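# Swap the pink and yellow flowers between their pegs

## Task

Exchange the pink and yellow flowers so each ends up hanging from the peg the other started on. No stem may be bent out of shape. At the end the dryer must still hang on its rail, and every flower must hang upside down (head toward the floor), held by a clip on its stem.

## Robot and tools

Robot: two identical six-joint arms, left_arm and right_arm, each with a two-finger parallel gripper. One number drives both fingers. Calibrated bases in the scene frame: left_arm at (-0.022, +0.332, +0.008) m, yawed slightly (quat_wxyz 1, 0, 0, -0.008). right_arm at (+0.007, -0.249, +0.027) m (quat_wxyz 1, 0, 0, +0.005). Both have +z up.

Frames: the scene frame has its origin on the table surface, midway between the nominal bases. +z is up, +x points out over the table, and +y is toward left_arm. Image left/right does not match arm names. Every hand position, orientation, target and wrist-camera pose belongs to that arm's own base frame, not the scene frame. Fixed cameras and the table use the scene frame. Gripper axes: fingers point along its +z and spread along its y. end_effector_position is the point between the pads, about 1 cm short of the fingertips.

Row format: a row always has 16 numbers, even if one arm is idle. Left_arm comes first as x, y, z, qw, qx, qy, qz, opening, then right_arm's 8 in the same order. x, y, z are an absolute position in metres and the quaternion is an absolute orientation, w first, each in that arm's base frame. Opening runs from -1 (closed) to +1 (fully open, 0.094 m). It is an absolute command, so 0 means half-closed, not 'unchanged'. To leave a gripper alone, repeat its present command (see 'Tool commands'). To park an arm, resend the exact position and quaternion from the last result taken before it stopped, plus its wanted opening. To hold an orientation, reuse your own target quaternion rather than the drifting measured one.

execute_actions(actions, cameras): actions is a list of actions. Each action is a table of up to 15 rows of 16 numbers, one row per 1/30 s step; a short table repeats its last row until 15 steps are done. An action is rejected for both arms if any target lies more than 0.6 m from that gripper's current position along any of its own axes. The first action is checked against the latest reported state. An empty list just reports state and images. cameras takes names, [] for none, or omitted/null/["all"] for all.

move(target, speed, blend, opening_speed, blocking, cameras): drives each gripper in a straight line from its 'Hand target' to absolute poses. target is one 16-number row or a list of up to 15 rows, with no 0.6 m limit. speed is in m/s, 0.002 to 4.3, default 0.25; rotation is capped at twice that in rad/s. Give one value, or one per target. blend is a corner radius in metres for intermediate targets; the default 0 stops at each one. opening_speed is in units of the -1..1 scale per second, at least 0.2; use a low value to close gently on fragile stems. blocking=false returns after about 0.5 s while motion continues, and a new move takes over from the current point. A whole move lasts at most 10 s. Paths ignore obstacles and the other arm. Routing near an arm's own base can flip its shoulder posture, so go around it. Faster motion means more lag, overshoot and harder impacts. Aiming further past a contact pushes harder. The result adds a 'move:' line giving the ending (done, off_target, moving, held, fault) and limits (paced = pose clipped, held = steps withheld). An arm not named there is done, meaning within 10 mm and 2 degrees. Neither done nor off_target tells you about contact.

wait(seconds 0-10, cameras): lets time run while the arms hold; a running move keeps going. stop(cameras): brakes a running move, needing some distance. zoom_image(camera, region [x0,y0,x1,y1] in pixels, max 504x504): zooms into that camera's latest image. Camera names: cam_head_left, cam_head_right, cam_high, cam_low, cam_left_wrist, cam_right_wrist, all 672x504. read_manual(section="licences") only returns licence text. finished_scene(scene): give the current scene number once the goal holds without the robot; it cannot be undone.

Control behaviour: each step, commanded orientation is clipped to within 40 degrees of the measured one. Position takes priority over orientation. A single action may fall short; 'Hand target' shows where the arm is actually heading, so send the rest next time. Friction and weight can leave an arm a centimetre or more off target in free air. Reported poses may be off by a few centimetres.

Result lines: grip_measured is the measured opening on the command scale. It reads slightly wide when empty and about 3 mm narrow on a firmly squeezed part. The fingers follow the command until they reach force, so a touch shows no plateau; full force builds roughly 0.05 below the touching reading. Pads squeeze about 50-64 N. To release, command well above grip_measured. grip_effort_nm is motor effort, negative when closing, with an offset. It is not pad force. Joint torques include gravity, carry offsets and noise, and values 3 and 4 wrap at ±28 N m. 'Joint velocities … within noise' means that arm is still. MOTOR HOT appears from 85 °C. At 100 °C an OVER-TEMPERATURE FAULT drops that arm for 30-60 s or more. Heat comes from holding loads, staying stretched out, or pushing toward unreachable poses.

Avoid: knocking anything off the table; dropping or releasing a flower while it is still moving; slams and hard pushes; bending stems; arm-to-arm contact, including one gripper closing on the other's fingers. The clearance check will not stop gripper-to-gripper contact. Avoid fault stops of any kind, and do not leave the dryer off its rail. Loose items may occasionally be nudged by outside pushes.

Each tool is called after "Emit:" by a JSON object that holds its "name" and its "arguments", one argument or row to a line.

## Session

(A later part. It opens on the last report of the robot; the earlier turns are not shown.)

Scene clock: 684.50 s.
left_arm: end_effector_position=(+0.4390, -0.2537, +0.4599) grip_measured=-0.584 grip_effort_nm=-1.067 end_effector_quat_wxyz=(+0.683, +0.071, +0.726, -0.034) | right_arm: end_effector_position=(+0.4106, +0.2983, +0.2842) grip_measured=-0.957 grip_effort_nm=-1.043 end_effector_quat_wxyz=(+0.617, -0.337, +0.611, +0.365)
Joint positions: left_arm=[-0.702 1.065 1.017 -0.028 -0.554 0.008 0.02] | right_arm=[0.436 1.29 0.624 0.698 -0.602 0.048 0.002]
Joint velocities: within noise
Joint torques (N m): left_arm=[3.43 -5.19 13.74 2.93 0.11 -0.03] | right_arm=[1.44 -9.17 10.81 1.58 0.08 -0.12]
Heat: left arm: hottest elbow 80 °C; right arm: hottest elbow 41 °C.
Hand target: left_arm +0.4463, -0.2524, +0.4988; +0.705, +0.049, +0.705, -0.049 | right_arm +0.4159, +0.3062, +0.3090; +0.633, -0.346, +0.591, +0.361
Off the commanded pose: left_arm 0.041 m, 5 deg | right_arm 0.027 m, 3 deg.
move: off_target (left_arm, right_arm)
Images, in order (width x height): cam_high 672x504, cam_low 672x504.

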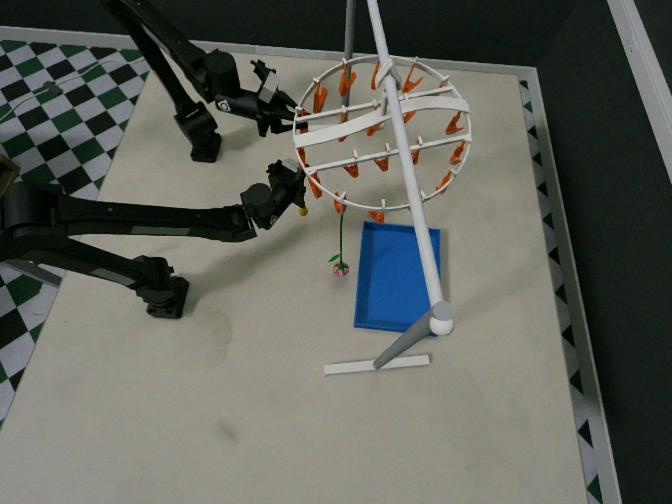

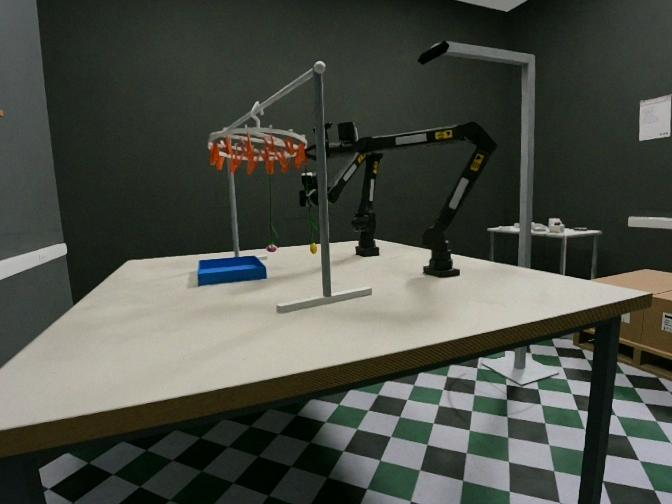

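Emit:
{"name": "execute_actions", "arguments": {
  "actions": [],
  "cameras": ["cam_head_left","cam_head_right","cam_right_wrist"]
}}

Emit:
{"name": "zoom_image", "arguments": {
  "camera": "cam_head_left",
  "region": [270, 110, 390, 230]
}}

Emit:
{"name": "zoom_image", "arguments": {
  "camera": "cam_head_right",
  "region": [200, 110, 320, 230]
}}

Scene clock: 694.90 s.
left_arm: end_effector_position=(+0.4390, -0.2537, +0.4599) grip_measured=-0.584 grip_effort_nm=-1.067 end_effector_quat_wxyz=(+0.683, +0.071, +0.726, -0.034) | right_arm: end_effector_position=(+0.4106, +0.2983, +0.2841) grip_measured=-0.957 grip_effort_nm=-1.033 end_effector_quat_wxyz=(+0.617, -0.337, +0.611, +0.365)
Joint positions: left_arm=[-0.702 1.065 1.017 -0.028 -0.554 0.008 0.02] | right_arm=[0.436 1.29 0.624 0.697 -0.602 0.047 0.002]
Joint velocities: within noise
Joint torques (N m): left_arm=[3.49 -5.19 13.72 2.92 0.1 -0.03] | right_arm=[1.26 -9.05 10.85 1.65 0.11 -0.11]
Heat: left arm: hottest elbow 81 °C; right arm: hottest elbow 42 °C.
Hand target: left_arm +0.4463, -0.2524, +0.4988; +0.705, +0.049, +0.705, -0.049 | right_arm +0.4159, +0.3062, +0.3090; +0.633, -0.346, +0.591, +0.361
Tool commands: left_gripper/opening=-1.0 right_gripper/opening=-1.0
Off the commanded pose: left_arm 0.041 m, 5 deg | right_arm 0.027 m, 3 deg.
camera_calibration:
cam_right_wrist: T_world_to_cam=[[0.864649, -0.50197, -0.0201718, -0.200585], [-0.212535, -0.329121, -0.920059, 0.487969], [0.455204, 0.799816, -0.39126, -0.227431], [0, 0, 0, 1]] pos_world=[0.380673, 0.241815, 0.35593]
Images, in order (width x height): cam_head_left 672x504, cam_head_right 672x504, cam_right_wrist 672x504.

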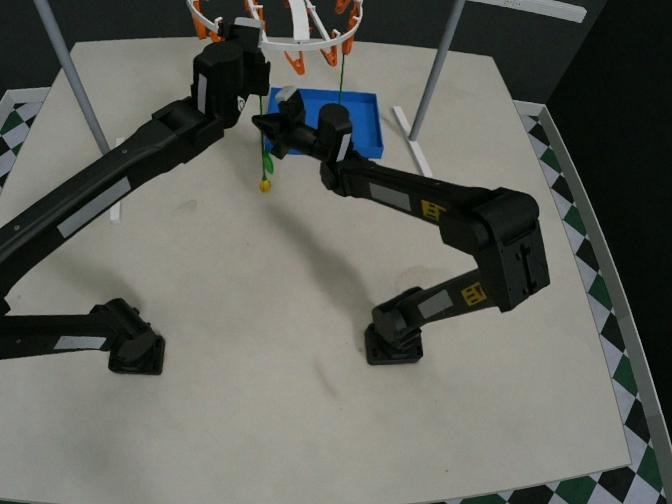

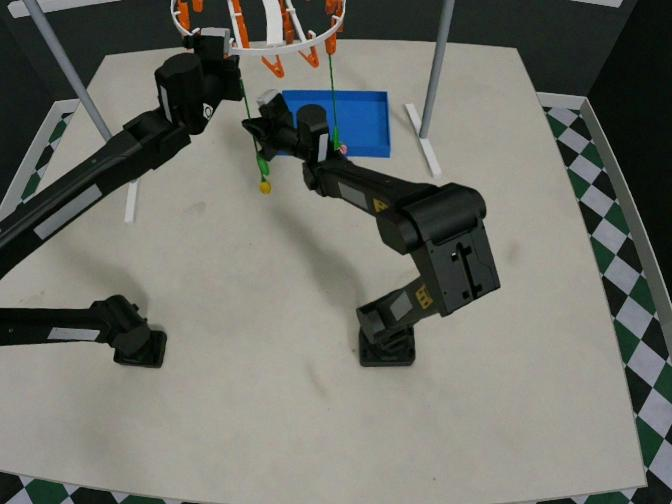

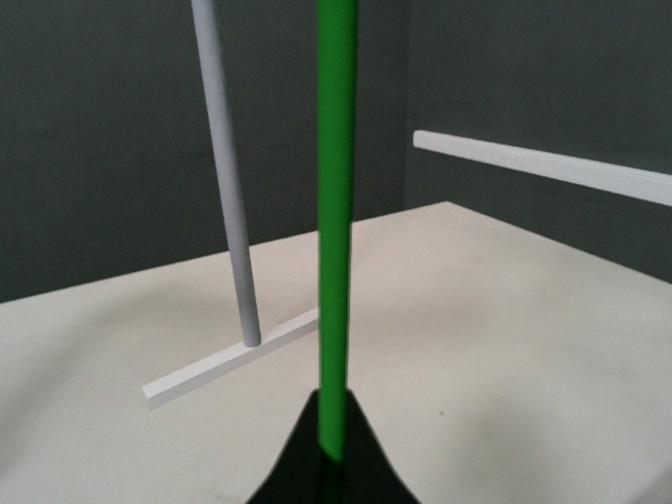

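Scaled by 4.200 from the camera's 672x504 image, which has a finer 960x720 frame.

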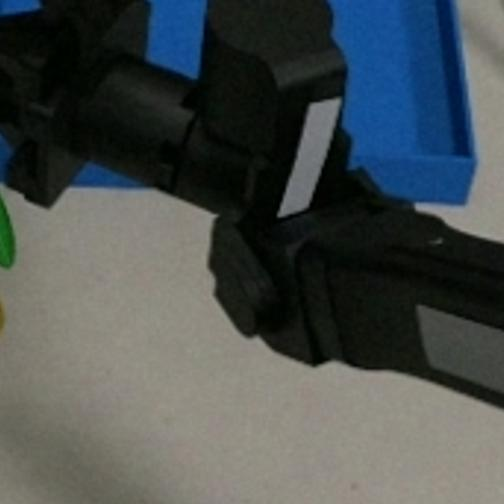

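Scaled by 4.200 from the camera's 672x504 image, which has a finer 960x720 frame.

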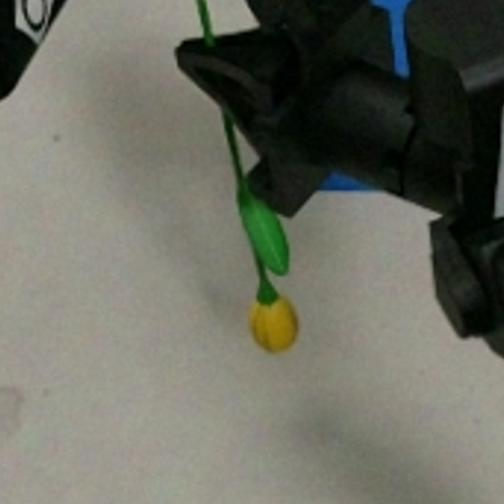

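Emit:
{"name": "zoom_image", "arguments": {
  "camera": "cam_head_left",
  "region": [220, 20, 300, 100]
}}

Emit:
{"name": "zoom_image", "arguments": {
  "camera": "cam_head_right",
  "region": [200, 20, 280, 100]
}}

Scaled by 6.300 from the camera's 672x504 image, which has a finer 960x720 frame.

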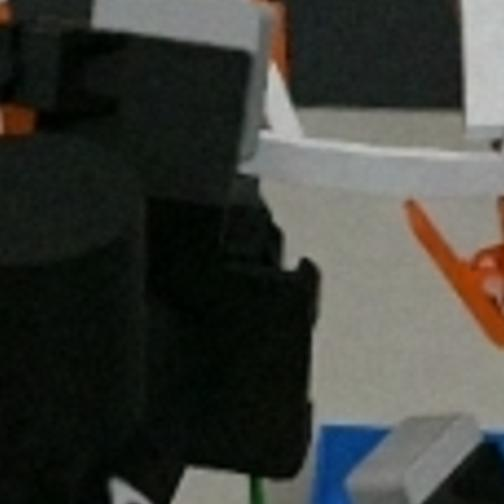

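Scaled by 6.300 from the camera's 672x504 image, which has a finer 960x720 frame.

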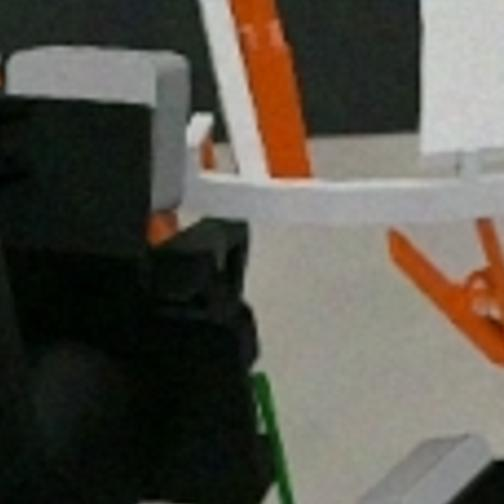

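Emit:
{"name": "move", "arguments": {
  "target": [0.449,-0.254,0.5,0.705,0.049,0.705,-0.049,-1,0.417,0.307,0.339,0.633,-0.346,0.591,0.361,-1],
  "speed": 0.1,
  "cameras": ["cam_low","cam_high","cam_left_wrist"]
}}

Emit:
{"name": "zoom_image", "arguments": {
  "camera": "cam_low",
  "region": [280, 140, 330, 190]
}}

Emit:
{"name": "zoom_image", "arguments": {
  "camera": "cam_high",
  "region": [270, 95, 340, 165]
}}

Scene clock: 707.33 s.
left_arm: end_effector_position=(+0.4390, -0.2537, +0.4599) grip_measured=-0.584 grip_effort_nm=-1.062 end_effector_quat_wxyz=(+0.683, +0.071, +0.726, -0.034) | right_arm: end_effector_position=(+0.4095, +0.2978, +0.3097) grip_measured=-0.957 grip_effort_nm=-1.028 end_effector_quat_wxyz=(+0.615, -0.337, +0.613, +0.365)
Joint positions: left_arm=[-0.702 1.065 1.017 -0.028 -0.554 0.008 0.02] | right_arm=[0.436 1.231 0.661 0.596 -0.602 0.047 0.002]
Joint velocities: within noise
Joint torques (N m): left_arm=[3.43 -5.19 13.74 2.93 0.1 -0.03] | right_arm=[1.26 -8.35 11.96 1.66 0.08 -0.12]
Heat: left arm: hottest elbow 82 °C; right arm: hottest elbow 43 °C.
Hand target: left_arm +0.4462, -0.2524, +0.4988; +0.705, +0.049, +0.705, -0.049 | right_arm +0.4155, +0.3059, +0.3388; +0.633, -0.346, +0.591, +0.361
Off the commanded pose: left_arm 0.041 m, 5 deg | right_arm 0.032 m, 3 deg.
move: off_target (left_arm, right_arm)
camera_calibration:
cam_left_wrist: T_world_to_cam=[[-0.145104, -0.987539, -0.0609176, -0.158984], [-0.464943, 0.122405, -0.876838, 0.67712], [0.873369, -0.0989092, -0.476911, -0.0987003], [0, 0, 0, 1]] pos_world=[0.377955, -0.249648, 0.536969]
Images, in order (width x height): cam_high 672x504, cam_low 672x504, cam_left_wrist 672x504.

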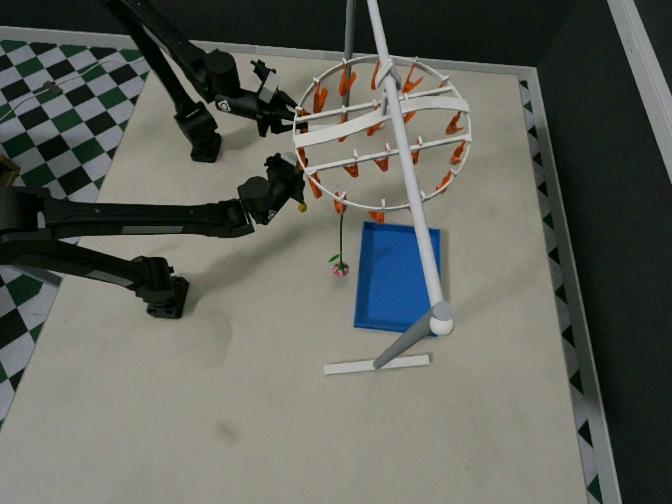

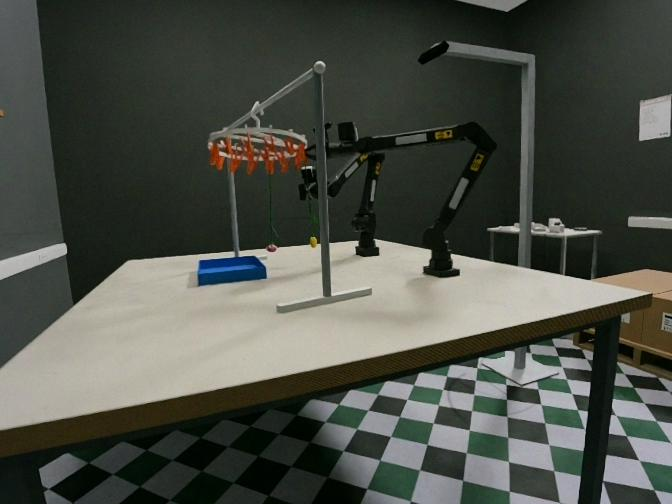

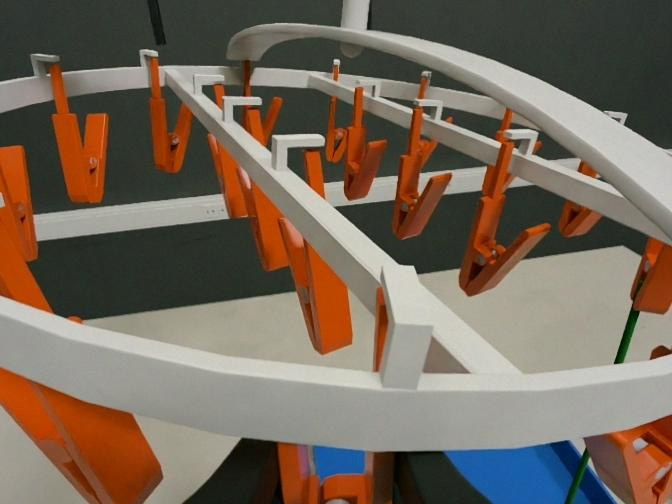

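Scaled by 10.080 from the camera's 672x504 image, which has a finer 960x720 frame.

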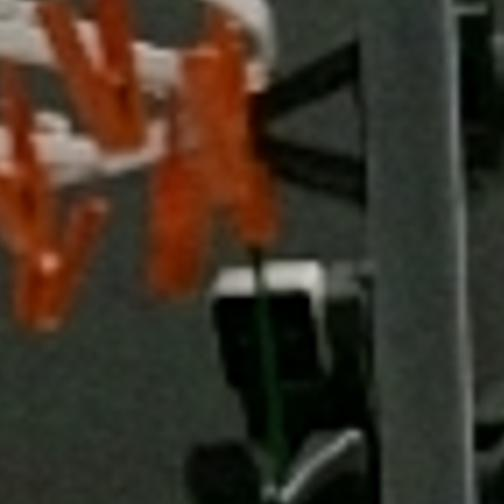

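Scaled by 7.200 from the camera's 672x504 image, which has a finer 960x720 frame.

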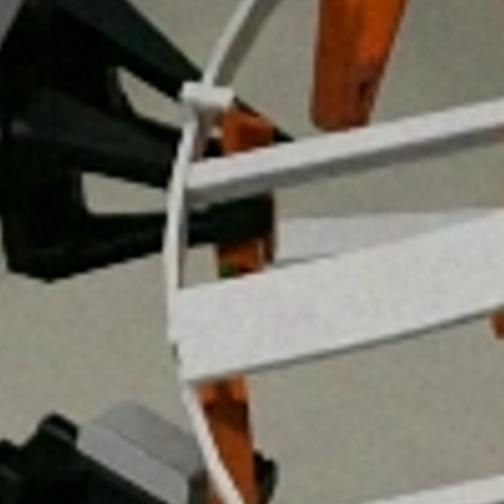

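Emit:
{"name": "move", "arguments": {
  "target": [0.449,-0.254,0.5,0.705,0.049,0.705,-0.049,0.1,0.417,0.307,0.339,0.633,-0.346,0.591,0.361,-1],
  "opening_speed": 1,
  "cameras": []
}}

Emit:
{"name": "move", "arguments": {
  "target": [0.415,-0.252,0.499,0.705,0.049,0.705,-0.049,0.1,0.417,0.307,0.339,0.633,-0.346,0.591,0.361,-1],
  "speed": 0.1,
  "cameras": ["cam_left_wrist","cam_low"]
}}

Emit:
{"name": "zoom_image", "arguments": {
  "camera": "cam_left_wrist",
  "region": [240, 340, 440, 504]
}}

Emit:
{"name": "zoom_image", "arguments": {
  "camera": "cam_low",
  "region": [280, 140, 330, 190]
}}

Scene clock: 712.20 s.
left_arm: end_effector_position=(+0.4390, -0.2538, +0.4599) grip_measured=+0.097 grip_effort_nm=0.056 end_effector_quat_wxyz=(+0.683, +0.071, +0.726, -0.034) | right_arm: end_effector_position=(+0.4095, +0.2978, +0.3096) grip_measured=-0.957 grip_effort_nm=-1.033 end_effector_quat_wxyz=(+0.615, -0.337, +0.613, +0.365)
Joint positions: left_arm=[-0.702 1.065 1.017 -0.028 -0.553 0.008 0.052] | right_arm=[0.436 1.231 0.661 0.595 -0.602 0.047 0.002]
Joint velocities: within noise
Joint torques (N m): left_arm=[3.37 -5.19 13.72 2.92 0.1 -0.03] | right_arm=[1.26 -8.29 11.99 1.68 0.08 -0.12]
Heat: left arm: hottest elbow 82 °C; right arm: hottest elbow 45 °C.
Hand target: left_arm +0.4462, -0.2525, +0.4988; +0.705, +0.049, +0.705, -0.049 | right_arm +0.4155, +0.3058, +0.3388; +0.633, -0.346, +0.591, +0.361
Off the commanded pose: left_arm 0.041 m, 5 deg | right_arm 0.032 m, 3 deg.
move: off_target (left_arm, right_arm)
No camera images: "cameras" was empty.

Scene clock: 713.17 s.
left_arm: end_effector_position=(+0.4196, -0.2497, +0.4816) grip_measured=+0.098 grip_effort_nm=0.051 end_effector_quat_wxyz=(+0.698, +0.056, +0.713, -0.037) | right_arm: end_effector_position=(+0.4095, +0.2978, +0.3096) grip_measured=-0.957 grip_effort_nm=-1.033 end_effector_quat_wxyz=(+0.615, -0.337, +0.613, +0.365)
Joint positions: left_arm=[-0.738 1.019 1.017 -0.028 -0.606 0.008 0.052] | right_arm=[0.436 1.231 0.661 0.595 -0.602 0.047 0.002]
Joint velocities: within noise
Joint torques (N m): left_arm=[1.79 -6.18 10.67 1.92 -0.11 -0.04] | right_arm=[1.55 -8.47 11.89 1.57 0.09 -0.12]
Heat: left arm: hottest elbow 82 °C; right arm: hottest elbow 45 °C.
Hand target: left_arm +0.4148, -0.2517, +0.4987; +0.705, +0.049, +0.705, -0.049 | right_arm +0.4155, +0.3058, +0.3388; +0.633, -0.346, +0.591, +0.361
Off the commanded pose: left_arm 0.018 m, 2 deg | right_arm 0.032 m, 3 deg.
move: off_target (left_arm, right_arm)
camera_calibration:
cam_left_wrist: T_world_to_cam=[[-0.126443, -0.991246, -0.037989, -0.176327], [-0.434565, 0.0897775, -0.896155, 0.675014], [0.89172, -0.0968034, -0.442113, -0.09501], [0, 0, 0, 1]] pos_world=[0.355765, -0.244582, 0.556213]
Images, in order (width x height): cam_low 672x504, cam_left_wrist 672x504.

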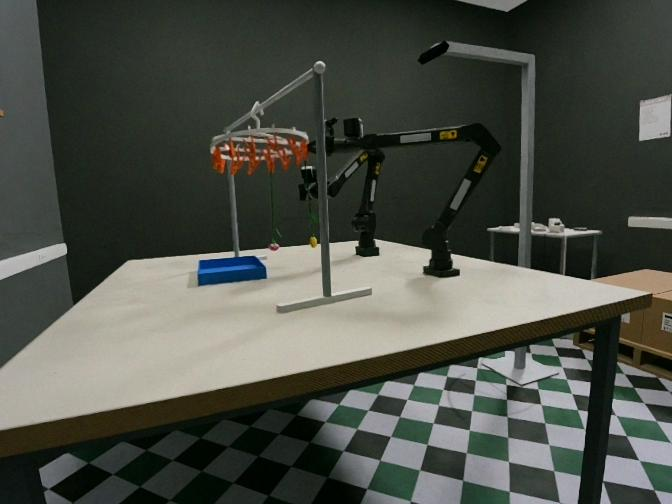

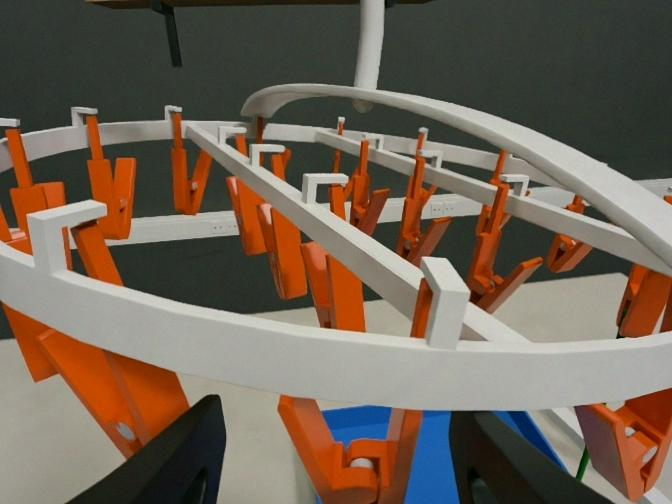

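Scaled by 2.520 from the camera's 672x504 image, which has a finer 960x720 frame.

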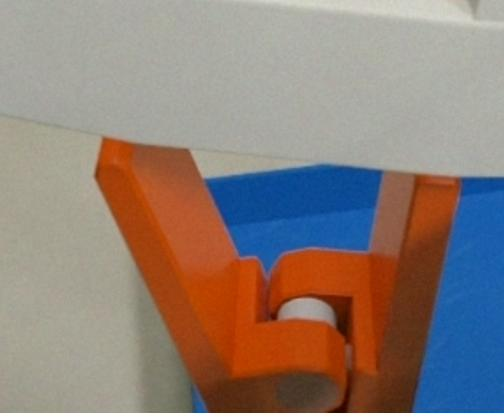

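Scaled by 10.080 from the camera's 672x504 image, which has a finer 960x720 frame.

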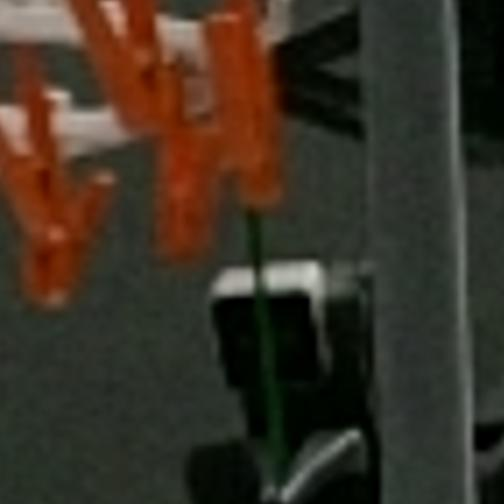

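Emit:
{"name": "move", "arguments": {
  "target": [0.375,-0.248,0.5,0.705,0.049,0.705,-0.049,0.1,0.417,0.307,0.339,0.633,-0.346,0.591,0.361,-1],
  "speed": 0.1,
  "cameras": ["cam_left_wrist","cam_low"]
}}

Emit:
{"name": "zoom_image", "arguments": {
  "camera": "cam_left_wrist",
  "region": [240, 320, 440, 500]
}}

Emit:
{"name": "zoom_image", "arguments": {
  "camera": "cam_low",
  "region": [280, 140, 330, 190]
}}

Scene clock: 719.90 s.
left_arm: end_effector_position=(+0.3799, -0.2465, +0.4974) grip_measured=+0.098 grip_effort_nm=0.051 end_effector_quat_wxyz=(+0.706, +0.049, +0.706, -0.043) | right_arm: end_effector_position=(+0.4095, +0.2978, +0.3096) grip_measured=-0.957 grip_effort_nm=-1.028 end_effector_quat_wxyz=(+0.615, -0.337, +0.613, +0.365)
Joint positions: left_arm=[-0.818 0.934 0.992 -0.059 -0.687 0.008 0.052] | right_arm=[0.436 1.231 0.661 0.595 -0.602 0.047 0.002]
Joint velocities: within noise
Joint torques (N m): left_arm=[1.73 -4.95 9.1 1.59 -0.07 -0.03] | right_arm=[1.38 -8.59 11.92 1.65 0.07 -0.11]
Heat: left arm: hottest elbow 81 °C; right arm: hottest elbow 47 °C.
Hand target: left_arm +0.3751, -0.2480, +0.4999; +0.705, +0.049, +0.705, -0.049 | right_arm +0.4155, +0.3058, +0.3388; +0.633, -0.346, +0.591, +0.361
Off the commanded pose: left_arm 0.006 m, 1 deg | right_arm 0.032 m, 3 deg.
move: off_target (right_arm)
camera_calibration:
cam_left_wrist: T_world_to_cam=[[-0.125036, -0.991916, -0.0216411, -0.186376], [-0.415561, 0.0721655, -0.906698, 0.665345], [0.90093, -0.104377, -0.421225, -0.0680158], [0, 0, 0, 1]] pos_world=[0.314465, -0.239983, 0.570583]
Images, in order (width x height): cam_low 672x504, cam_left_wrist 672x504.

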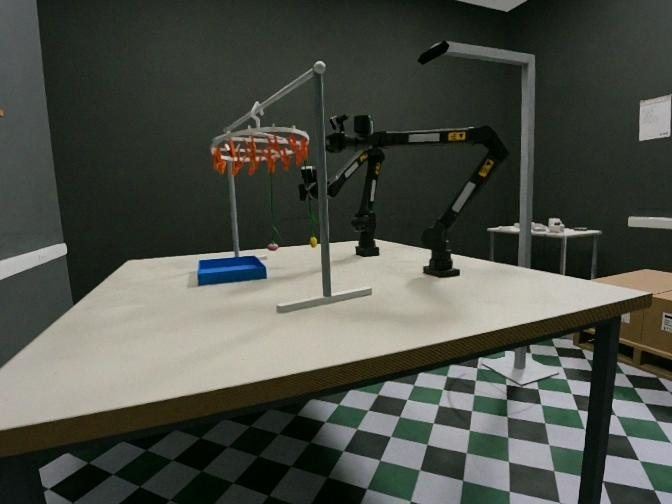

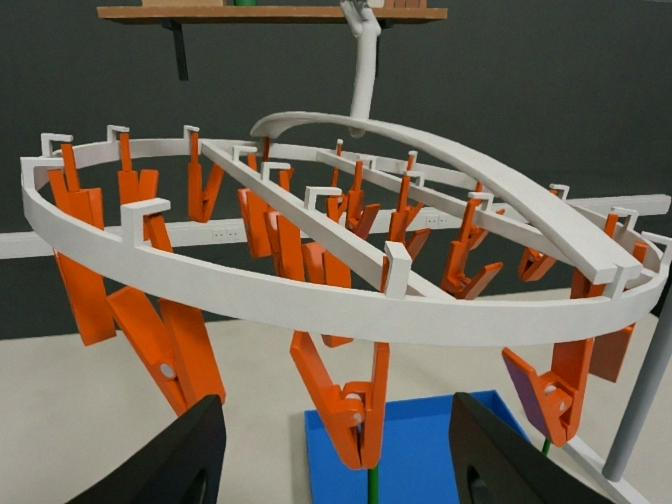

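Scaled by 2.520 from the camera's 672x504 image, which has a finer 960x720 frame.

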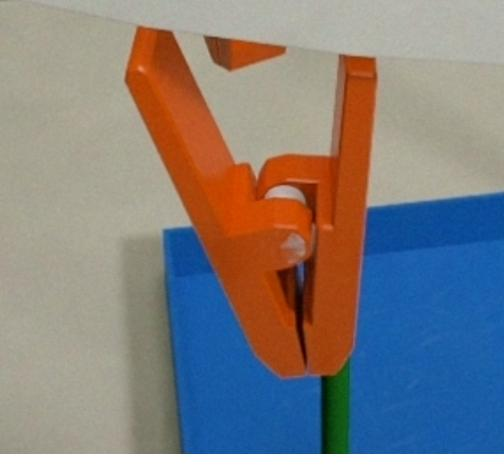

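Scaled by 10.080 from the camera's 672x504 image, which has a finer 960x720 frame.

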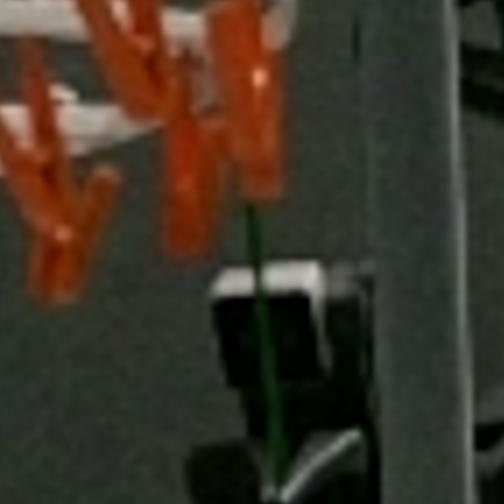

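Emit:
{"name": "move", "arguments": {
  "target": [
    [0.425,-0.254,0.497,0.705,0.049,0.705,-0.049,-0.1,0.417,0.311,0.295,0.633,-0.346,0.591,0.361,-1],
    [0.449,-0.254,0.499,0.705,0.049,0.705,-0.049,-0.1,0.417,0.314,0.295,0.633,-0.346,0.591,0.361,-1]
  ],
  "speed": 0.1,
  "cameras": ["cam_left_wrist"]
}}

Emit:
{"name": "move", "arguments": {
  "target": [0.449,-0.254,0.499,0.705,0.049,0.705,-0.049,-1,0.417,0.314,0.308,0.633,-0.346,0.591,0.361,-1],
  "opening_speed": 0.8,
  "cameras": ["cam_low","cam_high","cam_head_right"]
}}

Emit:
{"name": "zoom_image", "arguments": {
  "camera": "cam_low",
  "region": [280, 140, 330, 190]
}}

Emit:
{"name": "zoom_image", "arguments": {
  "camera": "cam_head_right",
  "region": [200, 20, 280, 100]
}}

Scene clock: 726.37 s.
left_arm: end_effector_position=(+0.4392, -0.2528, +0.4595) grip_measured=-0.098 grip_effort_nm=-0.125 end_effector_quat_wxyz=(+0.683, +0.070, +0.726, -0.034) | right_arm: end_effector_position=(+0.4184, +0.3092, +0.2968) grip_measured=-0.957 grip_effort_nm=-1.033 end_effector_quat_wxyz=(+0.629, -0.339, +0.597, +0.363)
Joint positions: left_arm=[-0.701 1.064 1.016 -0.026 -0.554 0.008 0.042] | right_arm=[0.454 1.313 0.661 0.72 -0.585 0.045 0.002]
Joint velocities: within noise
Joint torques (N m): left_arm=[3.31 -5.19 13.68 2.97 0.14 -0.03] | right_arm=[1.2 -8 7.56 2.65 0.11 -0.12]
Heat: left arm: hottest elbow 81 °C; right arm: hottest elbow 48 °C.
Hand target: left_arm +0.4462, -0.2523, +0.4980; +0.706, +0.049, +0.705, -0.049 | right_arm +0.4169, +0.3139, +0.2950; +0.633, -0.346, +0.591, +0.361
Off the commanded pose: left_arm 0.041 m, 5 deg | right_arm 0.005 m, 1 deg.
move: off_target (left_arm)
camera_calibration:
cam_left_wrist: T_world_to_cam=[[-0.143279, -0.987815, -0.0607651, -0.158934], [-0.464862, 0.121377, -0.877024, 0.676566], [0.873713, -0.097412, -0.476589, -0.0989088], [0, 0, 0, 1]] pos_world=[0.378156, -0.248752, 0.536568]
Images, in order (width x height): cam_left_wrist 672x504.

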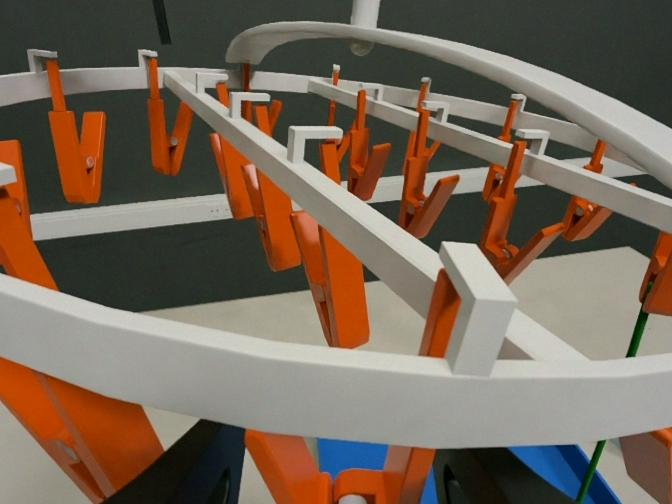

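Scene clock: 727.70 s.
left_arm: end_effector_position=(+0.4394, -0.2530, +0.4591) grip_measured=-0.584 grip_effort_nm=-1.062 end_effector_quat_wxyz=(+0.683, +0.070, +0.726, -0.034) | right_arm: end_effector_position=(+0.4178, +0.3089, +0.2953) grip_measured=-0.957 grip_effort_nm=-1.033 end_effector_quat_wxyz=(+0.625, -0.339, +0.602, +0.364)
Joint positions: left_arm=[-0.701 1.065 1.016 -0.026 -0.554 0.008 0.02] | right_arm=[0.454 1.308 0.661 0.701 -0.585 0.045 0.002]
Joint velocities: within noise
Joint torques (N m): left_arm=[3.31 -5.13 13.68 2.97 0.11 -0.03] | right_arm=[1.26 -10.11 8.84 1.58 0.11 -0.11]
Heat: left arm: hottest elbow 81 °C; right arm: hottest elbow 48 °C.
Hand target: left_arm +0.4463, -0.2524, +0.4978; +0.705, +0.049, +0.705, -0.049 | right_arm +0.4168, +0.3138, +0.3078; +0.633, -0.346, +0.591, +0.361
Off the commanded pose: left_arm 0.041 m, 5 deg | right_arm 0.014 m, 2 deg.
move: off_target (left_arm, right_arm)
Images, in order (width x height): cam_head_right 672x504, cam_high 672x504, cam_low 672x504.

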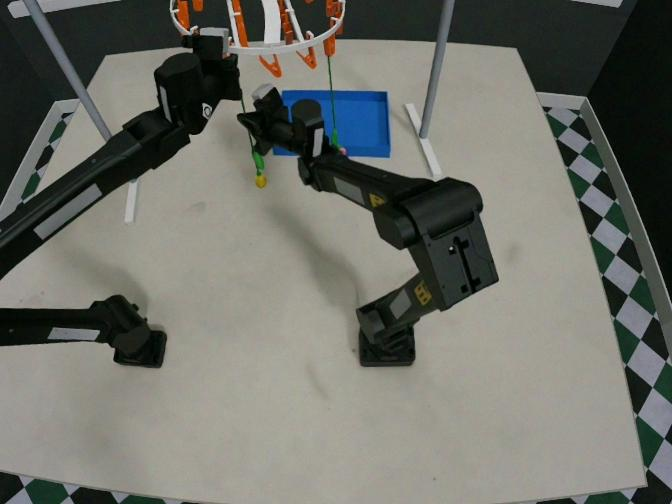

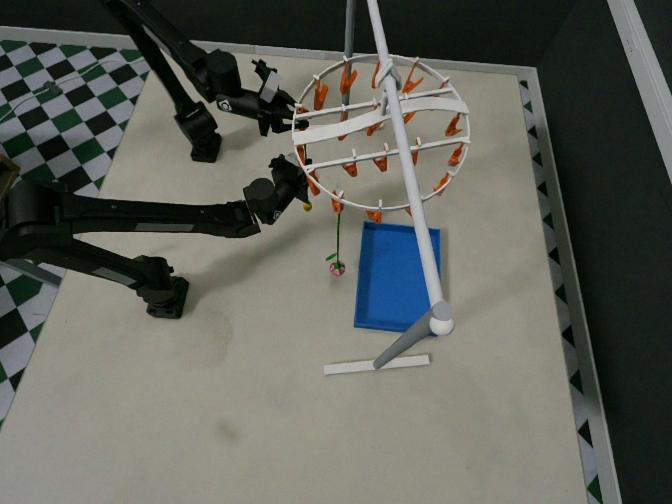

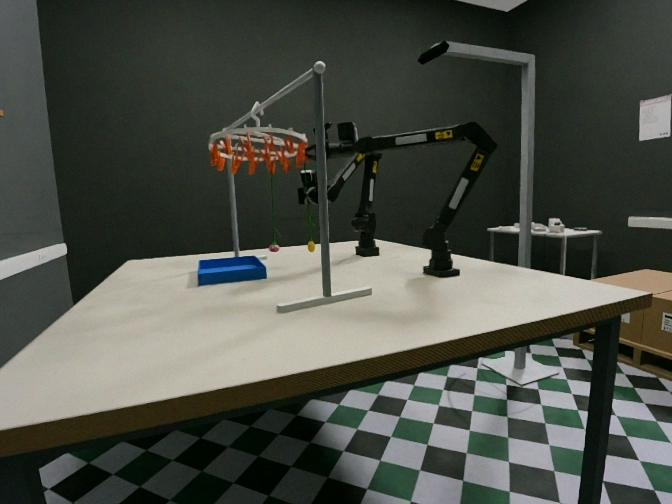

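Scaled by 10.080 from the camera's 672x504 image, which has a finer 960x720 frame.

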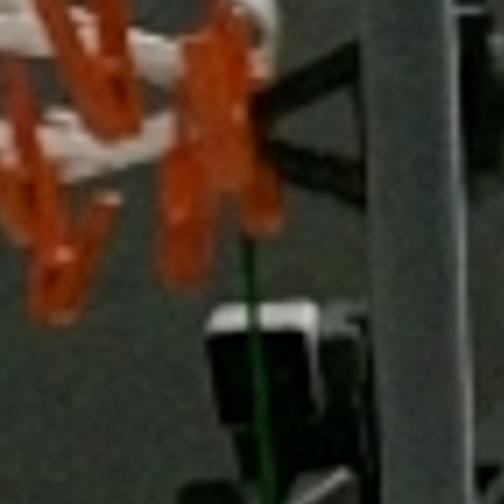

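Scaled by 6.300 from the camera's 672x504 image, which has a finer 960x720 frame.

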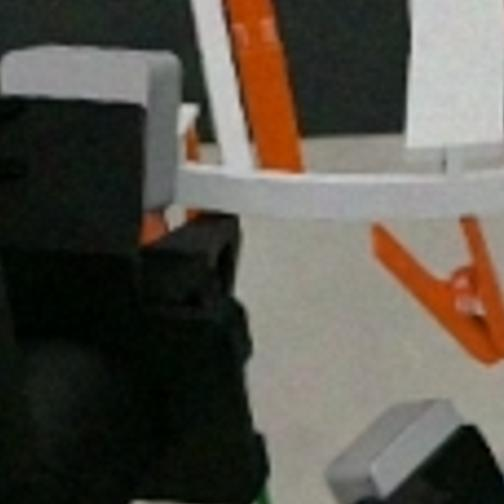

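Emit:
{"name": "move", "arguments": {
  "target": [0.449,-0.254,0.499,0.705,0.049,0.705,-0.049,-1,0.409,0.307,0.308,0.633,-0.346,0.591,0.361,-1],
  "speed": 0.1,
  "cameras": ["cam_low"]
}}

Emit:
{"name": "zoom_image", "arguments": {
  "camera": "cam_low",
  "region": [280, 140, 330, 190]
}}

Scene clock: 731.20 s.
left_arm: end_effector_position=(+0.4397, -0.2534, +0.4668) grip_measured=-0.584 grip_effort_nm=-1.067 end_effector_quat_wxyz=(+0.688, +0.067, +0.722, -0.037) | right_arm: end_effector_position=(+0.4143, +0.3076, +0.3042) grip_measured=-0.957 grip_effort_nm=-1.028 end_effector_quat_wxyz=(+0.629, -0.340, +0.597, +0.364)
Joint positions: left_arm=[-0.701 1.065 1.026 -0.02 -0.553 0.008 0.02] | right_arm=[0.454 1.286 0.661 0.693 -0.587 0.045 0.002]
Joint velocities: within noise
Joint torques (N m): left_arm=[3.02 -4.95 13.12 2.74 0.11 -0.03] | right_arm=[0.79 -10.17 7.15 1.78 -0.1 -0.11]
Heat: left arm: hottest elbow 83 °C; right arm: hottest elbow 48 °C.
Hand target: left_arm +0.4471, -0.2528, +0.4983; +0.706, +0.049, +0.705, -0.049 | right_arm +0.4091, +0.3071, +0.3078; +0.633, -0.346, +0.591, +0.361
Off the commanded pose: left_arm 0.034 m, 4 deg | right_arm 0.007 m, 1 deg.
move: off_target (left_arm)
Images, in order (width x height): cam_low 672x504.

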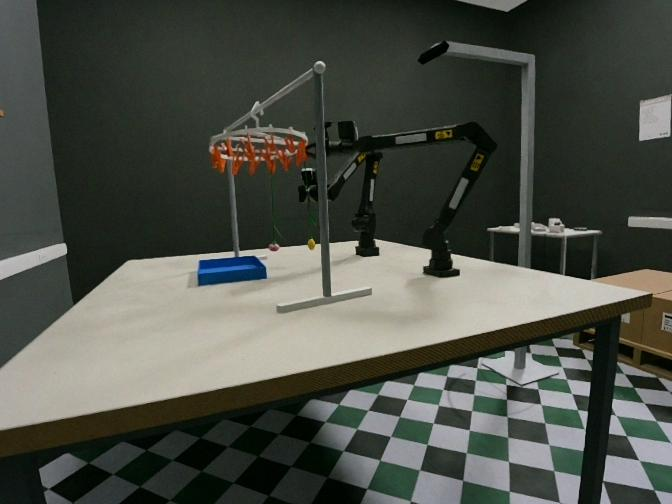

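Scaled by 10.080 from the camera's 672x504 image, which has a finer 960x720 frame.

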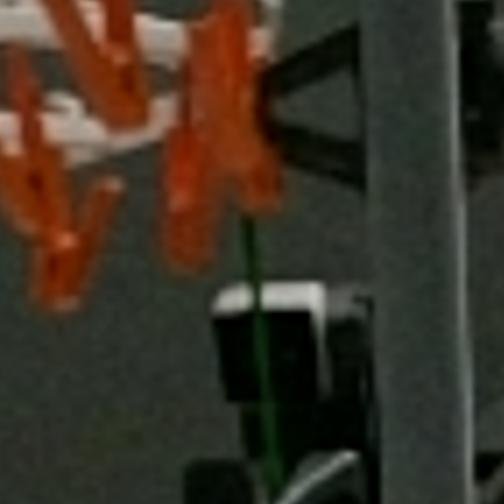

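Emit:
{"name": "move", "arguments": {
  "target": [0.449,-0.254,0.499,0.705,0.049,0.705,-0.049,-1,0.4025,0.301,0.309,0.633,-0.346,0.591,0.361,-1],
  "speed": 0.1,
  "cameras": []
}}

Emit:
{"name": "move", "arguments": {
  "target": [0.449,-0.254,0.499,0.705,0.049,0.705,-0.049,-1,0.4025,0.301,0.354,0.633,-0.346,0.591,0.361,-1],
  "speed": 0.1,
  "cameras": ["cam_low","cam_high"]
}}

Emit:
{"name": "zoom_image", "arguments": {
  "camera": "cam_low",
  "region": [280, 140, 330, 190]
}}

Emit:
{"name": "zoom_image", "arguments": {
  "camera": "cam_high",
  "region": [280, 105, 330, 155]
}}

Scene clock: 735.13 s.
left_arm: end_effector_position=(+0.4402, -0.2538, +0.4659) grip_measured=-0.584 grip_effort_nm=-1.062 end_effector_quat_wxyz=(+0.688, +0.067, +0.722, -0.037) | right_arm: end_effector_position=(+0.4044, +0.3039, +0.3115) grip_measured=-0.957 grip_effort_nm=-1.028 end_effector_quat_wxyz=(+0.633, -0.343, +0.590, +0.366)
Joint positions: left_arm=[-0.701 1.067 1.026 -0.02 -0.553 0.008 0.02] | right_arm=[0.454 1.251 0.644 0.69 -0.595 0.045 0.002]
Joint velocities: within noise
Joint torques (N m): left_arm=[3.37 -5.13 13.09 2.73 0.11 -0.03] | right_arm=[0.15 -8.94 7.19 1.61 -0.06 -0.11]
Heat: left arm: hottest elbow 84 °C; right arm: hottest elbow 48 °C.
Hand target: left_arm +0.4470, -0.2528, +0.4983; +0.706, +0.049, +0.705, -0.049 | right_arm +0.4025, +0.3010, +0.3090; +0.633, -0.346, +0.591, +0.361
Off the commanded pose: left_arm 0.034 m, 4 deg | right_arm 0.004 m, 1 deg.
move: off_target (left_arm)
No camera images: "cameras" was empty.

Scene clock: 736.20 s.
left_arm: end_effector_position=(+0.4402, -0.2538, +0.4659) grip_measured=-0.584 grip_effort_nm=-1.062 end_effector_quat_wxyz=(+0.688, +0.067, +0.722, -0.037) | right_arm: end_effector_position=(+0.3918, +0.2978, +0.3177) grip_measured=-0.957 grip_effort_nm=-1.033 end_effector_quat_wxyz=(+0.609, -0.341, +0.615, +0.367)
Joint positions: left_arm=[-0.701 1.067 1.026 -0.02 -0.553 0.008 0.02] | right_arm=[0.454 1.166 0.644 0.535 -0.595 0.045 0.002]
Joint velocities: within noise
Joint torques (N m): left_arm=[3.31 -5.19 13.11 2.73 0.11 -0.03] | right_arm=[0.15 -8.18 12.64 1.61 -0.09 -0.1]
Heat: left arm: hottest elbow 84 °C; right arm: hottest elbow 48 °C.
Hand target: left_arm +0.4470, -0.2528, +0.4983; +0.706, +0.049, +0.705, -0.049 | right_arm +0.4005, +0.2997, +0.3539; +0.633, -0.346, +0.591, +0.361
Off the commanded pose: left_arm 0.034 m, 4 deg | right_arm 0.038 m, 4 deg.
move: off_target (left_arm, right_arm)
Images, in order (width x height): cam_high 672x504, cam_low 672x504.

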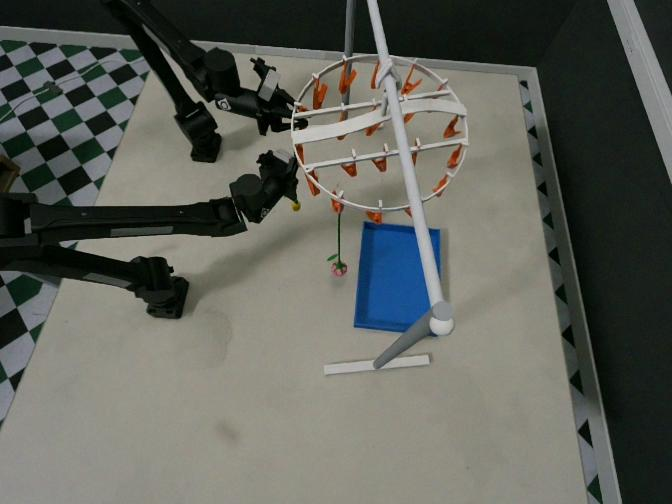

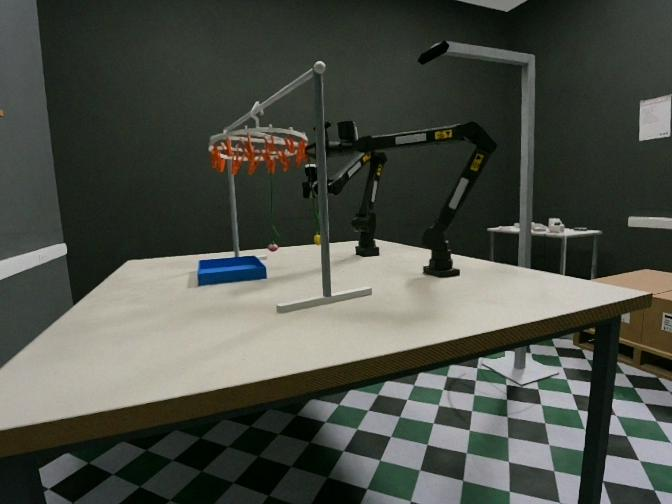

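Scaled by 10.080 from the camera's 672x504 image, which has a finer 960x720 frame.

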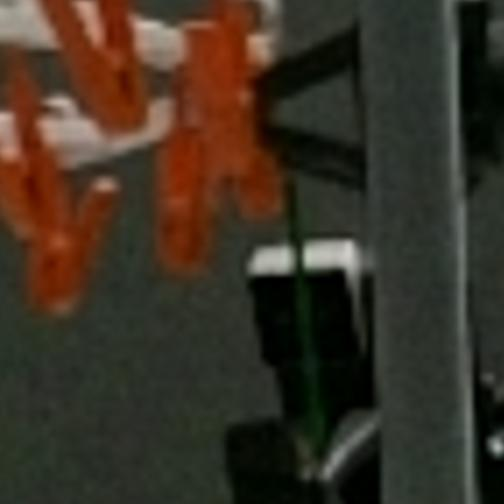

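Scaled by 10.080 from the camera's 672x504 image, which has a finer 960x720 frame.

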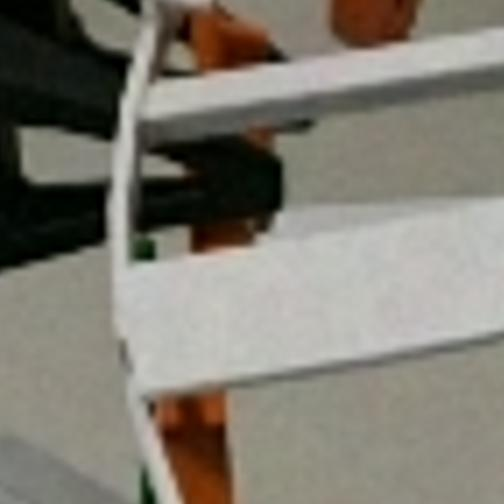

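Emit:
{"name": "move", "arguments": {
  "target": [0.449,-0.254,0.499,0.705,0.049,0.705,-0.049,-1,0.415,0.306,0.354,0.633,-0.346,0.591,0.361,-1],
  "speed": 0.1,
  "cameras": ["cam_low","cam_high"]
}}

Emit:
{"name": "zoom_image", "arguments": {
  "camera": "cam_low",
  "region": [280, 140, 330, 190]
}}

Emit:
{"name": "zoom_image", "arguments": {
  "camera": "cam_high",
  "region": [280, 105, 330, 155]
}}

Scene clock: 743.17 s.
left_arm: end_effector_position=(+0.4402, -0.2538, +0.4659) grip_measured=-0.584 grip_effort_nm=-1.067 end_effector_quat_wxyz=(+0.688, +0.067, +0.722, -0.037) | right_arm: end_effector_position=(+0.3998, +0.3021, +0.3225) grip_measured=-0.957 grip_effort_nm=-1.028 end_effector_quat_wxyz=(+0.610, -0.342, +0.613, +0.368)
Joint positions: left_arm=[-0.701 1.067 1.026 -0.02 -0.553 0.008 0.02] | right_arm=[0.454 1.188 0.672 0.535 -0.598 0.045 0.002]
Joint velocities: within noise
Joint torques (N m): left_arm=[3.37 -5.19 13.11 2.73 0.11 -0.03] | right_arm=[0.03 -7 12.77 2.03 -0.1 -0.1]
Heat: left arm: hottest elbow 85 °C; right arm: hottest elbow 49 °C. Fold the left arm in close to its base, or ease its load, before you think long.
Hand target: left_arm +0.4470, -0.2528, +0.4983; +0.706, +0.049, +0.705, -0.049 | right_arm +0.4130, +0.3046, +0.3538; +0.633, -0.346, +0.591, +0.361
Off the commanded pose: left_arm 0.034 m, 4 deg | right_arm 0.035 m, 4 deg.
MOTOR HOT: joint 3 (elbow) of the left arm reports 85 °C; the controller stops that arm at 100 °C. To cool a motor, set the load down, stop pushing, or move to a pose that needs little force.
move: off_target (left_arm, right_arm)
Images, in order (width x height): cam_high 672x504, cam_low 672x504.

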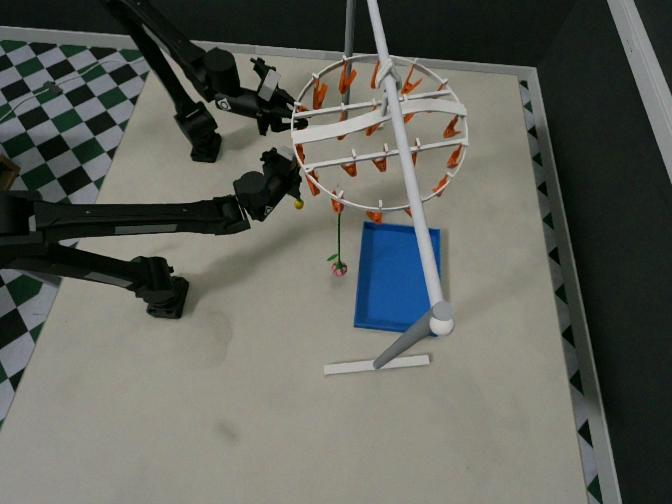

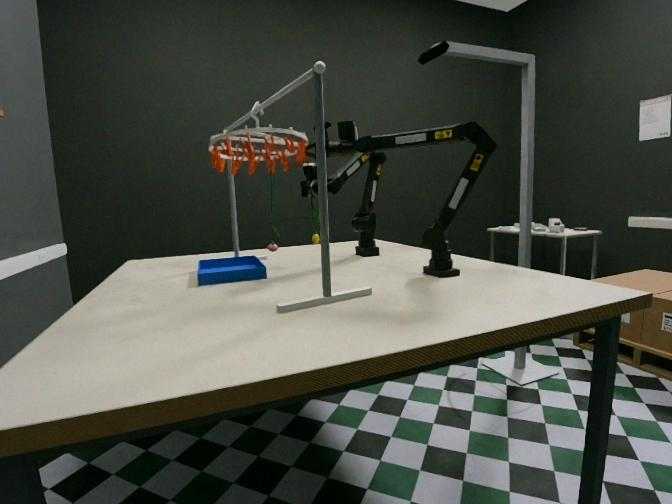

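Scaled by 10.080 from the camera's 672x504 image, which has a finer 960x720 frame.

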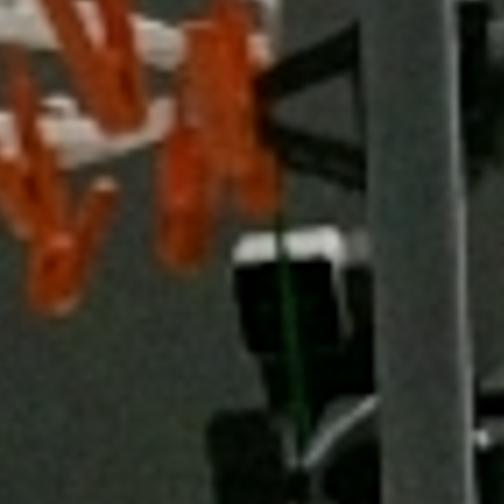

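Scaled by 10.080 from the camera's 672x504 image, which has a finer 960x720 frame.

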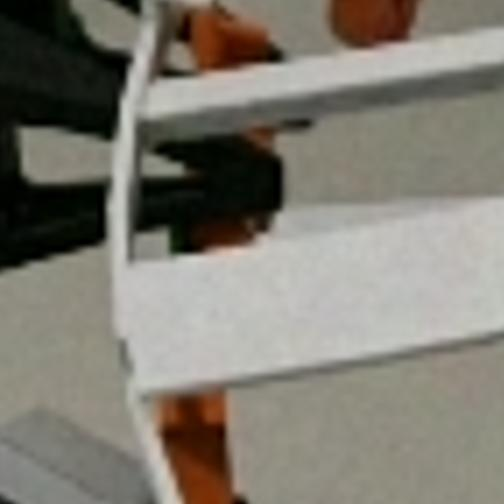

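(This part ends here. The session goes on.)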